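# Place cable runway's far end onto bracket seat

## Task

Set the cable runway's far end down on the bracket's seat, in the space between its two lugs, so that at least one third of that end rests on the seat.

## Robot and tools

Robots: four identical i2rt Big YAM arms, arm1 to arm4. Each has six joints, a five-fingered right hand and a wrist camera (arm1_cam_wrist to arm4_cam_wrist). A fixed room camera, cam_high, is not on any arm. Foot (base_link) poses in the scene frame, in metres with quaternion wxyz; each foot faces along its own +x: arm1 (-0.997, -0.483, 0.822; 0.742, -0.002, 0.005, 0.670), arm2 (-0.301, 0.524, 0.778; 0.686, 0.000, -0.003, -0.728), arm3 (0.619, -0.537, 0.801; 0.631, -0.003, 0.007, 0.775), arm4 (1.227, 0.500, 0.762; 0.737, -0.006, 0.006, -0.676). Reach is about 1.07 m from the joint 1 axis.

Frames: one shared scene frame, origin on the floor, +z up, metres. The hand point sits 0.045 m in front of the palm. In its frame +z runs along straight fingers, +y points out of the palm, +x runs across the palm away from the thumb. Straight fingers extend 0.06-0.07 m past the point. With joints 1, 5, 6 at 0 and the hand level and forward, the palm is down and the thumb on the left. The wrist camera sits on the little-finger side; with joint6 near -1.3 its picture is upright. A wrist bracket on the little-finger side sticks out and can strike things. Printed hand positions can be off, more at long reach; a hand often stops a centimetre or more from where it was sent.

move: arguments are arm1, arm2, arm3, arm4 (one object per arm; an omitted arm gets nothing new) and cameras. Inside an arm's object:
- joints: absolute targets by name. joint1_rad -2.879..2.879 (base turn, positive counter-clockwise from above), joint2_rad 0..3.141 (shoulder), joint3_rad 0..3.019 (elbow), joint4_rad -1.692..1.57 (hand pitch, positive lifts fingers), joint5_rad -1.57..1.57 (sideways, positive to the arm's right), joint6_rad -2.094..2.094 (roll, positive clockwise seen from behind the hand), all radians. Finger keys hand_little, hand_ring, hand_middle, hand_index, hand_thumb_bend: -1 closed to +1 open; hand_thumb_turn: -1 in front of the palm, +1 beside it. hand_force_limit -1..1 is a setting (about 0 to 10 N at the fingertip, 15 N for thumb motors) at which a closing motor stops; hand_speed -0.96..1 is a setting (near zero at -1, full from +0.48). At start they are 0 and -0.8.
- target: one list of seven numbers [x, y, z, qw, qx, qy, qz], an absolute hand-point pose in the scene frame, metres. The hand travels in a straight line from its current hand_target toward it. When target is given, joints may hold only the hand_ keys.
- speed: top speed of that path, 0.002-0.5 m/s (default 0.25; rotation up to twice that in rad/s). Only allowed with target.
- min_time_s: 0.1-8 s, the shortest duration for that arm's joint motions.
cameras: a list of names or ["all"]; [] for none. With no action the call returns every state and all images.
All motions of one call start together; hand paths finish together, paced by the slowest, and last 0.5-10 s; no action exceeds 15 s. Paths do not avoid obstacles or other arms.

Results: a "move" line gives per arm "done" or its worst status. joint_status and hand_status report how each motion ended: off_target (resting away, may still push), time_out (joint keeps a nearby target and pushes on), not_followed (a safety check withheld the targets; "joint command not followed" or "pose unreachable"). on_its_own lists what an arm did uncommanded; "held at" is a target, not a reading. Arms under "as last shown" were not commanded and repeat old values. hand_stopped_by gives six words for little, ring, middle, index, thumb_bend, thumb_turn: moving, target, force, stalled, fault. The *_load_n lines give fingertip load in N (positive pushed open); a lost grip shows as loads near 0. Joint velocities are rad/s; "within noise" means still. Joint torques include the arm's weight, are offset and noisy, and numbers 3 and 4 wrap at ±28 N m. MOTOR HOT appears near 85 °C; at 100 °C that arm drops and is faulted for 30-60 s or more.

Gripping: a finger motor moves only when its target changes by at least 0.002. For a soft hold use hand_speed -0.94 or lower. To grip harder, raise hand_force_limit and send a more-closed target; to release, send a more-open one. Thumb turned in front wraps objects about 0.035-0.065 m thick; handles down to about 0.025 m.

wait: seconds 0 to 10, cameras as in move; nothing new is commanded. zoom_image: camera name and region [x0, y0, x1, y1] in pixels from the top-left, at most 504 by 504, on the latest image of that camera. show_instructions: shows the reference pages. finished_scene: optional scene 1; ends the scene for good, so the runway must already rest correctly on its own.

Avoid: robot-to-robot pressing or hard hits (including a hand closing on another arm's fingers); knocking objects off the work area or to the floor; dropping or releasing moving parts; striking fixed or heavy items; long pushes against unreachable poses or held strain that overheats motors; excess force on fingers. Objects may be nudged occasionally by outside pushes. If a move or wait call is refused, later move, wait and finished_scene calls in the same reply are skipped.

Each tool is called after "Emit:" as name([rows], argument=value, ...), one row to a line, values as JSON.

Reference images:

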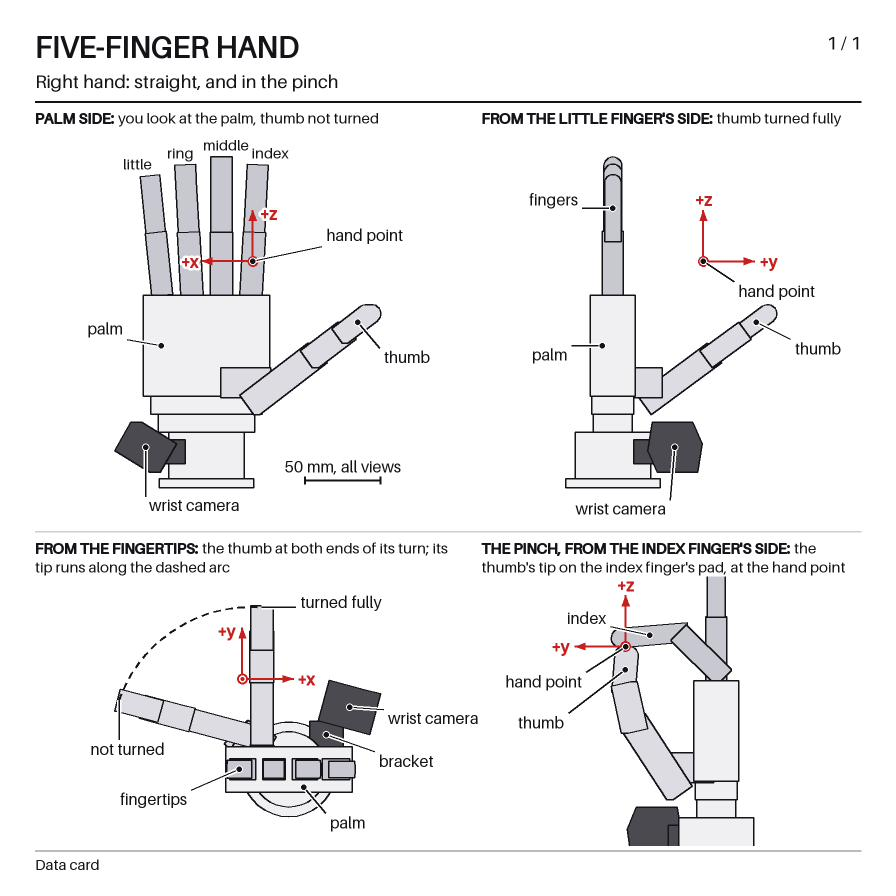

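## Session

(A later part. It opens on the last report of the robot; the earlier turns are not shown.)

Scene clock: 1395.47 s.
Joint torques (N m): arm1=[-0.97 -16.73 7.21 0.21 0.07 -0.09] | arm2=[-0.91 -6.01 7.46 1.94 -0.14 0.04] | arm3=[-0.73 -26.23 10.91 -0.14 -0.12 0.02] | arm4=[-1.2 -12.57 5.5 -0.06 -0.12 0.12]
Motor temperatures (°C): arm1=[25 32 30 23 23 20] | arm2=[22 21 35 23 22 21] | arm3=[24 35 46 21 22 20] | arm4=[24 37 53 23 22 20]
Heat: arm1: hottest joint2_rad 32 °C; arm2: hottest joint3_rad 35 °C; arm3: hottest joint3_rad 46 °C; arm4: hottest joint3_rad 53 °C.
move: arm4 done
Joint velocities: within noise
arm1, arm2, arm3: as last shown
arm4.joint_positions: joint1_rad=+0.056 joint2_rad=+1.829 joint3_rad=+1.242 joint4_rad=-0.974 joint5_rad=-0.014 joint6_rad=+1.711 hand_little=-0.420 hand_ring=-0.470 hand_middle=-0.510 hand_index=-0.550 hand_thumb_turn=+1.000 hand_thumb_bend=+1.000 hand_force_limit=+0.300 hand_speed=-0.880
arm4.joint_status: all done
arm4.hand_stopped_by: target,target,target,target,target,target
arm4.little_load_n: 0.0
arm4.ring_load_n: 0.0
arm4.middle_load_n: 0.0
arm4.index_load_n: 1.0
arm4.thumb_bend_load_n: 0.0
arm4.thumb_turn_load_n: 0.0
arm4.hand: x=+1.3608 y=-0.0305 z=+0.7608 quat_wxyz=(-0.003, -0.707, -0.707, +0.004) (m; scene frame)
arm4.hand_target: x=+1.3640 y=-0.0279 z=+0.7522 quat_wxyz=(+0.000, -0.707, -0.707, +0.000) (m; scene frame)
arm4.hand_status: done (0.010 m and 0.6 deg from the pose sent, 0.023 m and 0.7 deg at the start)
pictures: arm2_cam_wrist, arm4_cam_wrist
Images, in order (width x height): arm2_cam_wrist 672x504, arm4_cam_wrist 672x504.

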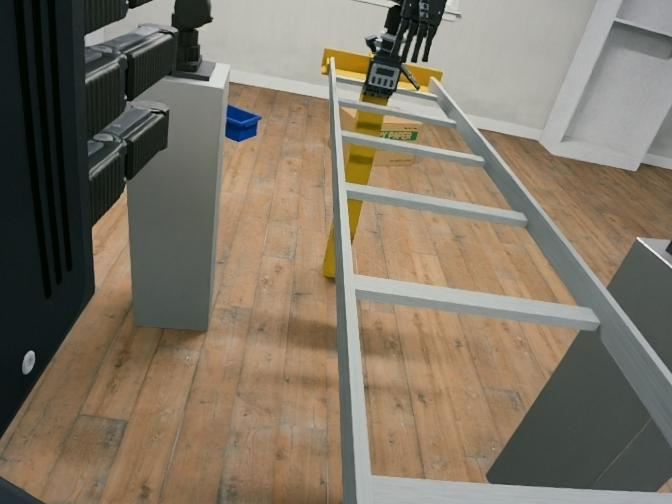

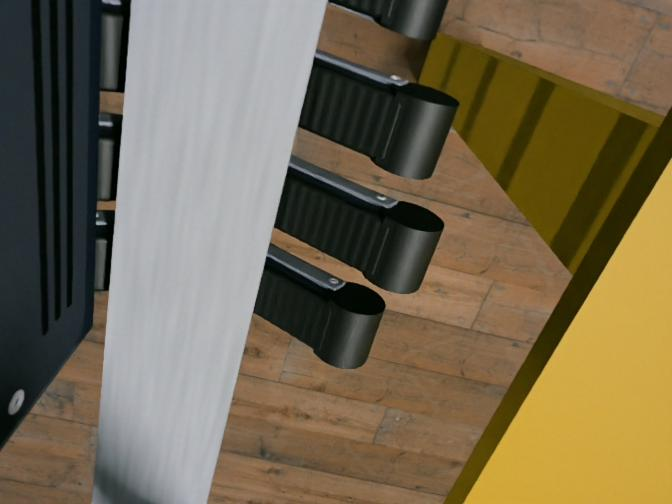

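Emit:
move(arm4={"target": [1.3700, -0.0360, 0.8350, 0, -0.7071, -0.7071, 0], "speed": 0.08})

Emit:
move(arm4={"target": [1.3900, -0.0440, 0.8380, 0, -0.7071, -0.7071, 0], "speed": 0.05}, cameras=["arm2_cam_wrist", "arm4_cam_wrist", "cam_high"])

Emit:
zoom_image(camera="arm2_cam_wrist", region=[318, 45, 348, 75])

Emit:
zoom_image(camera="arm2_cam_wrist", region=[425, 65, 455, 95])

Emit:
zoom_image(camera="cam_high", region=[446, 196, 476, 226])

Scene clock: 1404.00 s.
Joint torques (N m): arm1=[-0.79 -16.79 7.24 0.21 0.09 -0.14] | arm2=[-1.2 -6.3 7.61 2.04 -0.15 0.03] | arm3=[-0.73 -26.29 10.93 -0.14 -0.12 0.02] | arm4=[-1.14 -18.73 11.79 -4.56 -0.66 0.17]
Motor temperatures (°C): arm1=[25 32 30 23 23 20] | arm2=[22 21 35 23 22 21] | arm3=[24 35 46 21 22 20] | arm4=[24 36 52 23 22 20]
Heat: arm1: hottest joint2_rad 32 °C; arm2: hottest joint3_rad 35 °C; arm3: hottest joint3_rad 46 °C; arm4: hottest joint3_rad 52 °C.
move: arm4 off_target
Joint velocities: within noise
arm1, arm2, arm3: as last shown
arm4.joint_positions: joint1_rad=+0.060 joint2_rad=+1.828 joint3_rad=+1.256 joint4_rad=-1.035 joint5_rad=-0.002 joint6_rad=+1.713 hand_little=-0.420 hand_ring=-0.470 hand_middle=-0.510 hand_index=-0.549 hand_thumb_turn=+1.000 hand_thumb_bend=+1.001 hand_force_limit=+0.300 hand_speed=-0.880
arm4.joint_status: not commanded
arm4.hand_stopped_by: target,target,target,target,target,target
arm4.little_load_n: 5.5
arm4.ring_load_n: 5.0
arm4.middle_load_n: 4.0
arm4.index_load_n: 5.0
arm4.thumb_bend_load_n: 3.0
arm4.thumb_turn_load_n: 0.0
arm4.hand: x=+1.3594 y=-0.0203 z=+0.7631 quat_wxyz=(+0.020, -0.706, -0.708, -0.006) (m; scene frame)
arm4.hand_target: x=+1.3696 y=-0.0335 z=+0.8317 quat_wxyz=(-0.003, -0.707, -0.707, +0.002) (m; scene frame)
arm4.hand_status: off_target (0.074 m and 2.4 deg from the pose sent, 0.075 m and 0.5 deg at the start)
pictures: none

Scene clock: 1405.27 s.
Joint torques (N m): arm1=[-1.08 -16.56 7.23 0.24 0.09 -0.13] | arm2=[-0.91 -6.18 7.53 2.15 -0.12 0.01] | arm3=[-0.73 -26.23 10.91 -0.13 -0.12 0.02] | arm4=[-1.85 -18.32 13.01 -4.68 -0.79 0.12]
Motor temperatures (°C): arm1=[25 32 30 23 23 20] | arm2=[22 21 35 23 22 21] | arm3=[24 35 46 21 22 20] | arm4=[24 36 52 23 22 20]
Heat: arm1: hottest joint2_rad 32 °C; arm2: hottest joint3_rad 35 °C; arm3: hottest joint3_rad 46 °C; arm4: hottest joint3_rad 52 °C.
move: arm4 off_target
Joint velocities: within noise
arm1, arm3: as last shown
arm2.joint_positions: joint1_rad=+0.778 joint2_rad=+1.253 joint3_rad=+0.607 joint4_rad=+0.615 joint5_rad=-0.856 joint6_rad=-1.578 hand_little=+1.000 hand_ring=+1.000 hand_middle=+1.000 hand_index=+1.000 hand_thumb_turn=+1.000 hand_thumb_bend=+1.000 hand_force_limit=+0.000 hand_speed=-0.800
arm2.joint_status: not commanded
arm2.hand_stopped_by: target,target,target,target,target,target
arm2.little_load_n: 0.0
arm2.ring_load_n: 0.0
arm2.middle_load_n: 0.0
arm2.index_load_n: 0.5
arm2.thumb_bend_load_n: 0.0
arm2.thumb_turn_load_n: 0.0
arm2.hand: x=+0.1201 y=+0.2046 z=+1.0244 quat_wxyz=(-0.006, +0.713, -0.003, +0.702) (m; scene frame)
arm2.hand_target: x=+0.1199 y=+0.2000 z=+1.0301 quat_wxyz=(+0.000, +0.707, +0.000, +0.707) (m; scene frame)
arm2.hand_status: not commanded
arm4.joint_positions: joint1_rad=+0.105 joint2_rad=+1.839 joint3_rad=+1.277 joint4_rad=-1.048 joint5_rad=+0.003 joint6_rad=+1.754 hand_little=-0.420 hand_ring=-0.469 hand_middle=-0.509 hand_index=-0.549 hand_thumb_turn=+1.000 hand_thumb_bend=+1.001 hand_force_limit=+0.300 hand_speed=-0.880
arm4.joint_status: not commanded
arm4.hand_stopped_by: target,target,target,target,target,target
arm4.little_load_n: 6.0
arm4.ring_load_n: 7.0
arm4.middle_load_n: 5.5
arm4.index_load_n: 6.0
arm4.thumb_bend_load_n: 3.5
arm4.thumb_turn_load_n: 0.5
arm4.hand: x=+1.3819 y=-0.0215 z=+0.7639 quat_wxyz=(+0.023, -0.704, -0.710, -0.004) (m; scene frame)
arm4.hand_target: x=+1.3895 y=-0.0407 z=+0.8353 quat_wxyz=(-0.004, -0.707, -0.707, +0.002) (m; scene frame)
arm4.hand_status: off_target (0.078 m and 2.7 deg from the pose sent, 0.084 m and 2.4 deg at the start)
pictures: arm2_cam_wrist, arm4_cam_wrist, cam_high
Images, in order (width x height): arm2_cam_wrist 672x504, arm4_cam_wrist 672x504, cam_high 672x504.

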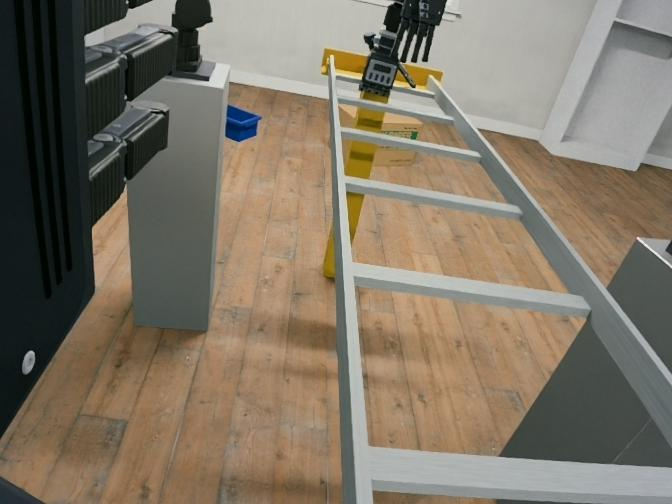

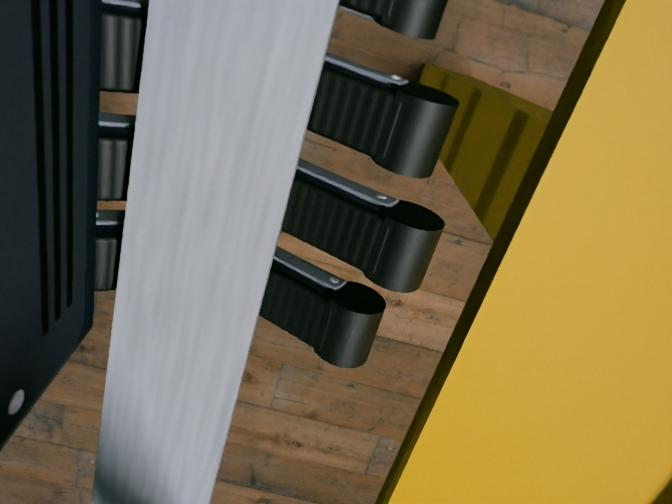

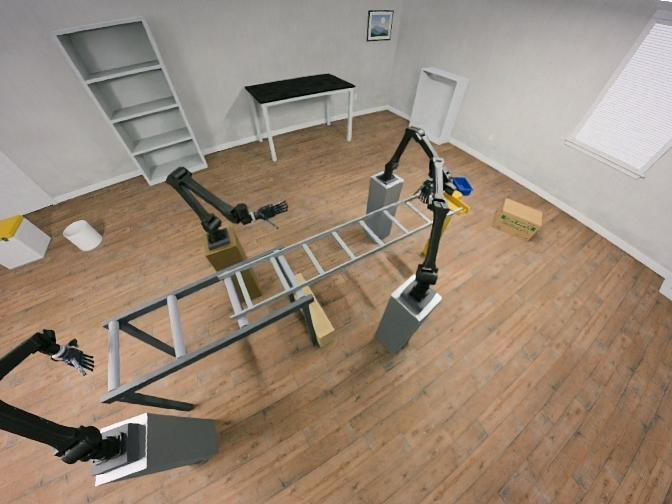

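Scaled by 16.800 from the camera's 672x504 image, which has a finer 960x720 frame.

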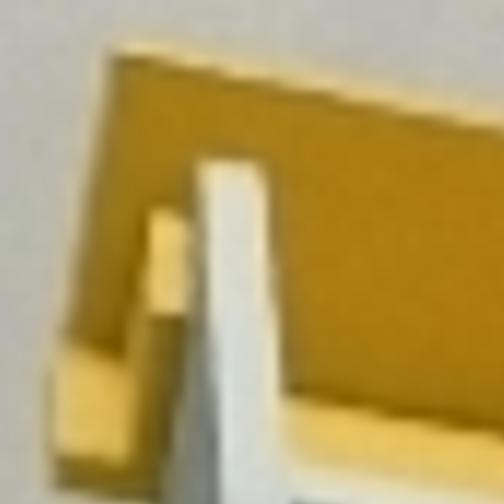

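Scaled by 16.800 from the camera's 672x504 image, which has a finer 960x720 frame.

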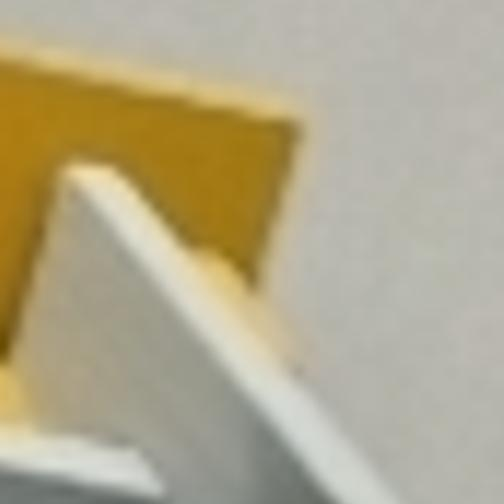

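Scaled by 16.800 from the camera's 672x504 image, which has a finer 960x720 frame.

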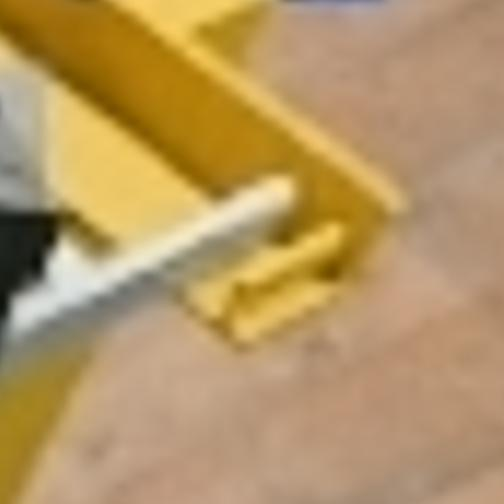

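Emit:
move(arm4={"target": [1.3840, -0.0300, 0.7550, 0, -0.7071, -0.7071, 0], "speed": 0.05})

Emit:
move(arm4={"joints": {"hand_little": 1, "hand_ring": 1, "hand_middle": 1, "hand_index": 1, "hand_speed": -0.5}})

Emit:
move(arm4={"target": [1.3650, -0.0280, 0.7660, 0, -0.7071, -0.7071, 0], "speed": 0.06}, cameras=["arm4_cam_wrist"])

Scene clock: 1412.27 s.
Joint torques (N m): arm1=[-1.14 -16.44 7.21 0.17 0.09 -0.12] | arm2=[-0.5 -6.59 7.53 2.04 -0.14 0.04] | arm3=[-0.73 -26.23 10.92 -0.14 -0.12 0.02] | arm4=[-2.08 -13.04 5.59 0.13 -0.16 0.08]
Motor temperatures (°C): arm1=[25 32 30 23 23 20] | arm2=[22 21 35 23 22 21] | arm3=[24 35 46 21 22 20] | arm4=[24 36 55 23 22 20]
Heat: arm1: hottest joint2_rad 32 °C; arm2: hottest joint3_rad 35 °C; arm3: hottest joint3_rad 46 °C; arm4: hottest joint3_rad 55 °C.
move: arm4 done
Joint velocities: within noise
arm1, arm2, arm3: as last shown
arm2.middle_load_n: 0.5
arm2.index_load_n: 0.0
arm4.joint_positions: joint1_rad=+0.105 joint2_rad=+1.841 joint3_rad=+1.262 joint4_rad=-0.992 joint5_rad=-0.013 joint6_rad=+1.754 hand_little=-0.420 hand_ring=-0.470 hand_middle=-0.510 hand_index=-0.550 hand_thumb_turn=+1.000 hand_thumb_bend=+1.000 hand_force_limit=+0.300 hand_speed=-0.880
arm4.joint_status: not commanded
arm4.hand_stopped_by: target,target,target,target,target,target
arm4.little_load_n: 0.0
arm4.ring_load_n: 0.0
arm4.middle_load_n: 0.0
arm4.index_load_n: 0.5
arm4.thumb_bend_load_n: 0.0
arm4.thumb_turn_load_n: 0.0
arm4.hand: x=+1.3862 y=-0.0285 z=+0.7602 quat_wxyz=(+0.002, -0.704, -0.710, +0.001) (m; scene frame)
arm4.hand_target: x=+1.3841 y=-0.0298 z=+0.7550 quat_wxyz=(+0.000, -0.707, -0.707, +0.000) (m; scene frame)
arm4.hand_status: done (0.006 m and 0.5 deg from the pose sent, 0.013 m and 2.7 deg at the start)
pictures: none

Scene clock: 1413.87 s.
Joint torques (N m): arm1=[-1.08 -16.85 7.09 0.31 0.1 -0.15] | arm2=[-0.91 -6.48 7.49 1.95 -0.19 0.05] | arm3=[-0.73 -26.23 10.91 -0.14 -0.12 0.02] | arm4=[-2.14 -13.04 5.61 0.03 -0.1 0.08]
Motor temperatures (°C): arm1=[25 32 30 23 23 20] | arm2=[22 21 35 23 22 21] | arm3=[24 35 46 21 22 20] | arm4=[24 37 54 23 22 20]
Heat: arm1: hottest joint2_rad 32 °C; arm2: hottest joint3_rad 35 °C; arm3: hottest joint3_rad 46 °C; arm4: hottest joint3_rad 54 °C.
move: arm4 done
Joint velocities: within noise
arm1.joint_positions: joint1_rad=+0.408 joint2_rad=+1.916 joint3_rad=+1.285 joint4_rad=-0.963 joint5_rad=+0.006 joint6_rad=-1.261 hand_little=+1.000 hand_ring=+1.000 hand_middle=+1.000 hand_index=+1.000 hand_thumb_turn=+1.000 hand_thumb_bend=+1.000 hand_force_limit=+0.000 hand_speed=-0.800
arm1.joint_status: not commanded
arm1.hand_stopped_by: target,target,target,target,target,target
arm1.little_load_n: 0.0
arm1.ring_load_n: 0.0
arm1.middle_load_n: 0.0
arm1.index_load_n: 0.0
arm1.thumb_bend_load_n: 0.0
arm1.thumb_turn_load_n: 0.0
arm1.hand: x=-1.0906 y=-0.0217 z=+0.7907 quat_wxyz=(+0.013, +0.709, +0.705, -0.007) (m; scene frame)
arm1.hand_target: x=-1.0899 y=-0.0152 z=+0.8000 quat_wxyz=(+0.000, +0.707, +0.707, +0.000) (m; scene frame)
arm1.hand_status: not commanded
arm2, arm3: as last shown
arm2.middle_load_n: 0.0
arm3.thumb_bend_load_n: -0.5
arm4.joint_positions: joint1_rad=+0.105 joint2_rad=+1.841 joint3_rad=+1.262 joint4_rad=-0.989 joint5_rad=-0.014 joint6_rad=+1.754 hand_little=+1.000 hand_ring=+1.000 hand_middle=+1.000 hand_index=+1.000 hand_thumb_turn=+1.000 hand_thumb_bend=+1.000 hand_force_limit=+0.300 hand_speed=-0.500
arm4.joint_status: all done
arm4.hand_stopped_by: target,target,target,target,target,target
arm4.little_load_n: 0.0
arm4.ring_load_n: 0.0
arm4.middle_load_n: 0.0
arm4.index_load_n: 0.0
arm4.thumb_bend_load_n: 0.0
arm4.thumb_turn_load_n: 0.0
arm4.hand: x=+1.3866 y=-0.0293 z=+0.7604 quat_wxyz=(+0.000, -0.704, -0.710, +0.001) (m; scene frame)
arm4.hand_target: x=+1.3841 y=-0.0299 z=+0.7550 quat_wxyz=(+0.000, -0.707, -0.707, +0.000) (m; scene frame)
arm4.hand_status: not commanded
pictures: none

Scene clock: 1414.93 s.
Joint torques (N m): arm1=[-1.08 -17.03 7.25 0.2 0.09 -0.14] | arm2=[-0.38 -5.77 7.49 1.99 -0.12 0.06] | arm3=[-0.73 -26.17 10.92 -0.13 -0.12 0.02] | arm4=[-2.14 -14.33 5.2 -0.68 -0.1 -0.06]
Motor temperatures (°C): arm1=[25 32 30 23 23 20] | arm2=[22 21 35 23 22 21] | arm3=[24 35 46 21 22 20] | arm4=[24 37 54 23 22 20]
Heat: arm1: hottest joint2_rad 32 °C; arm2: hottest joint3_rad 35 °C; arm3: hottest joint3_rad 46 °C; arm4: hottest joint3_rad 54 °C.
move: arm4 done
Joint velocities: within noise
arm1, arm2, arm3: as last shown
arm1.thumb_bend_load_n: -0.5
arm3.thumb_bend_load_n: 0.0
arm4.joint_positions: joint1_rad=+0.069 joint2_rad=+1.834 joint3_rad=+1.262 joint4_rad=-0.989 joint5_rad=-0.014 joint6_rad=+1.730 hand_little=+1.000 hand_ring=+1.000 hand_middle=+1.000 hand_index=+1.000 hand_thumb_turn=+1.000 hand_thumb_bend=+1.000 hand_force_limit=+0.300 hand_speed=-0.500
arm4.joint_status: not commanded
arm4.hand_stopped_by: target,target,target,target,target,target
arm4.little_load_n: 0.0
arm4.ring_load_n: 0.0
arm4.middle_load_n: 0.0
arm4.index_load_n: 0.0
arm4.thumb_bend_load_n: 0.0
arm4.thumb_turn_load_n: 0.0
arm4.hand: x=+1.3683 y=-0.0342 z=+0.7643 quat_wxyz=(-0.003, -0.708, -0.706, +0.003) (m; scene frame)
arm4.hand_target: x=+1.3650 y=-0.0281 z=+0.7660 quat_wxyz=(+0.000, -0.707, -0.707, +0.000) (m; scene frame)
arm4.hand_status: done (0.007 m and 0.5 deg from the pose sent, 0.022 m and 0.5 deg at the start)
pictures: arm4_cam_wrist
Images, in order (width x height): arm4_cam_wrist 672x504.

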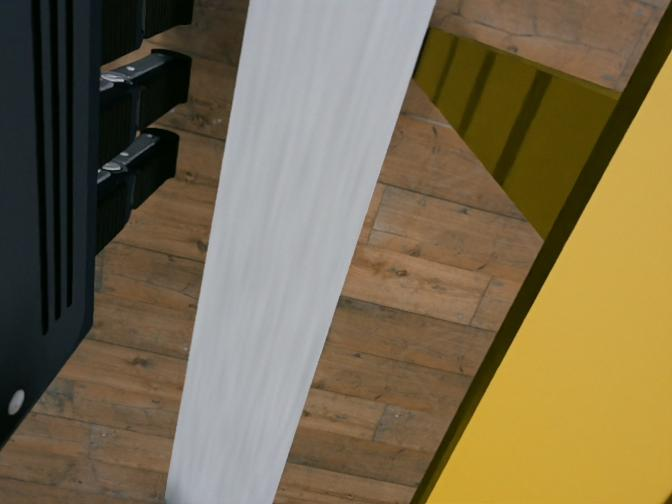

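Emit:
move(arm4={"target": [1.3650, -0.0280, 0.9800, 0, -0.7071, -0.7071, 0], "speed": 0.12}, cameras=["arm2_cam_wrist", "arm4_cam_wrist", "cam_high"])

Emit:
zoom_image(camera="arm4_cam_wrist", region=[320, 290, 520, 490])

Emit:
zoom_image(camera="arm2_cam_wrist", region=[318, 45, 348, 75])

Scene clock: 1420.47 s.
Joint torques (N m): arm1=[-0.85 -16.67 7.25 0.2 0.11 -0.11] | arm2=[-0.73 -5.42 7.6 2.07 -0.15 0.04] | arm3=[-0.73 -26.23 10.93 -0.14 -0.12 0.02] | arm4=[-2.43 -12.69 10.63 -0.85 -0.09 -0.06]
Motor temperatures (°C): arm1=[25 32 30 23 23 20] | arm2=[22 21 35 23 22 21] | arm3=[24 35 46 21 22 20] | arm4=[24 37 53 23 22 20]
Heat: arm1: hottest joint2_rad 32 °C; arm2: hottest joint3_rad 35 °C; arm3: hottest joint3_rad 46 °C; arm4: hottest joint3_rad 53 °C.
move: arm4 off_target
Joint velocities: within noise
arm1, arm2, arm3: as last shown
arm1.little_load_n: -0.5
arm1.thumb_bend_load_n: 0.0
arm3.middle_load_n: -0.5
arm4.joint_positions: joint1_rad=+0.066 joint2_rad=+1.653 joint3_rad=+1.560 joint4_rad=-1.517 joint5_rad=-0.014 joint6_rad=+1.722 hand_little=+1.000 hand_ring=+1.000 hand_middle=+1.000 hand_index=+1.000 hand_thumb_turn=+1.000 hand_thumb_bend=+1.000 hand_force_limit=+0.300 hand_speed=-0.500
arm4.joint_status: not commanded
arm4.hand_stopped_by: target,target,target,target,target,target
arm4.little_load_n: 0.0
arm4.ring_load_n: 0.0
arm4.middle_load_n: 0.0
arm4.index_load_n: 0.0
arm4.thumb_bend_load_n: 0.0
arm4.thumb_turn_load_n: 0.0
arm4.hand: x=+1.3670 y=-0.0149 z=+0.9578 quat_wxyz=(+0.017, -0.707, -0.707, -0.011) (m; scene frame)
arm4.hand_target: x=+1.3648 y=-0.0271 z=+0.9800 quat_wxyz=(+0.000, -0.707, -0.707, +0.000) (m; scene frame)
arm4.hand_status: off_target (0.026 m and 2.4 deg from the pose sent, 0.216 m and 0.5 deg at the start)
pictures: arm2_cam_wrist, arm4_cam_wrist, cam_high
Images, in order (width x height): arm2_cam_wrist 672x504, arm4_cam_wrist 672x504, cam_high 672x504.

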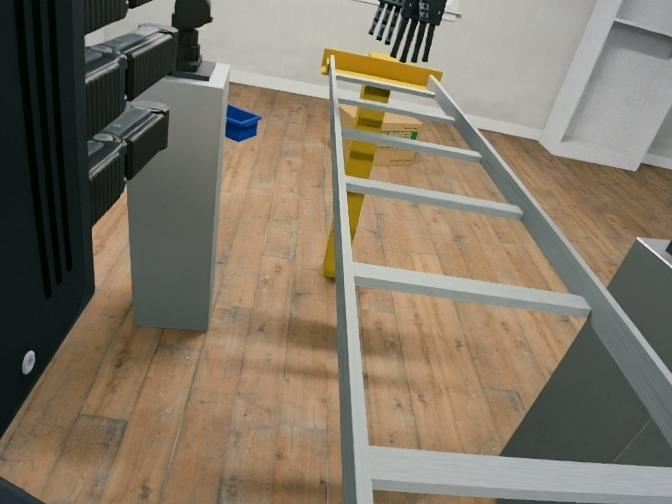

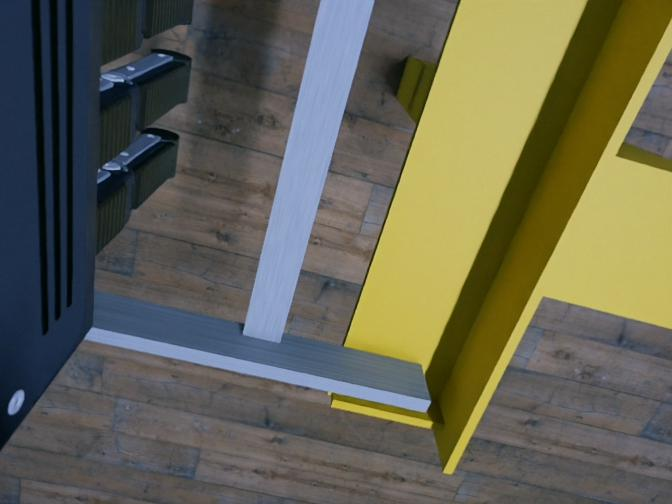

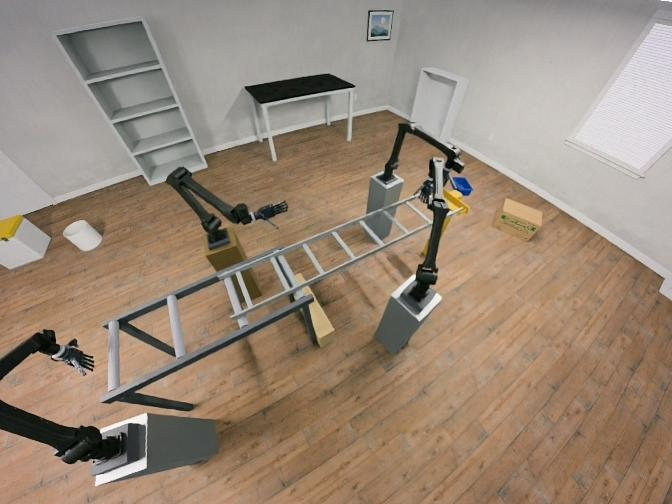

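Scaled by 2.520 from the camera's 672x504 image, which has a finer 960x720 frame.

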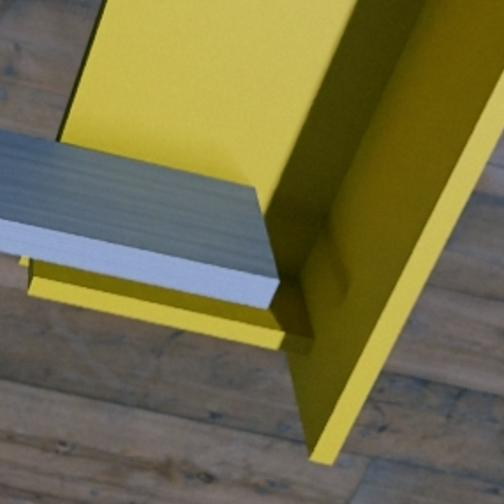

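Scaled by 16.800 from the camera's 672x504 image, which has a finer 960x720 frame.

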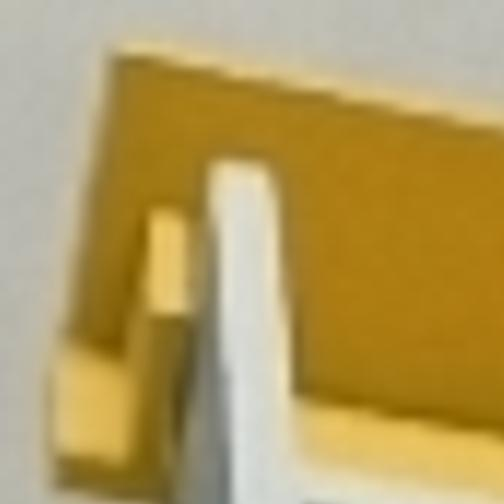

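Emit:
finished_scene()

The scene is finished: the task was done.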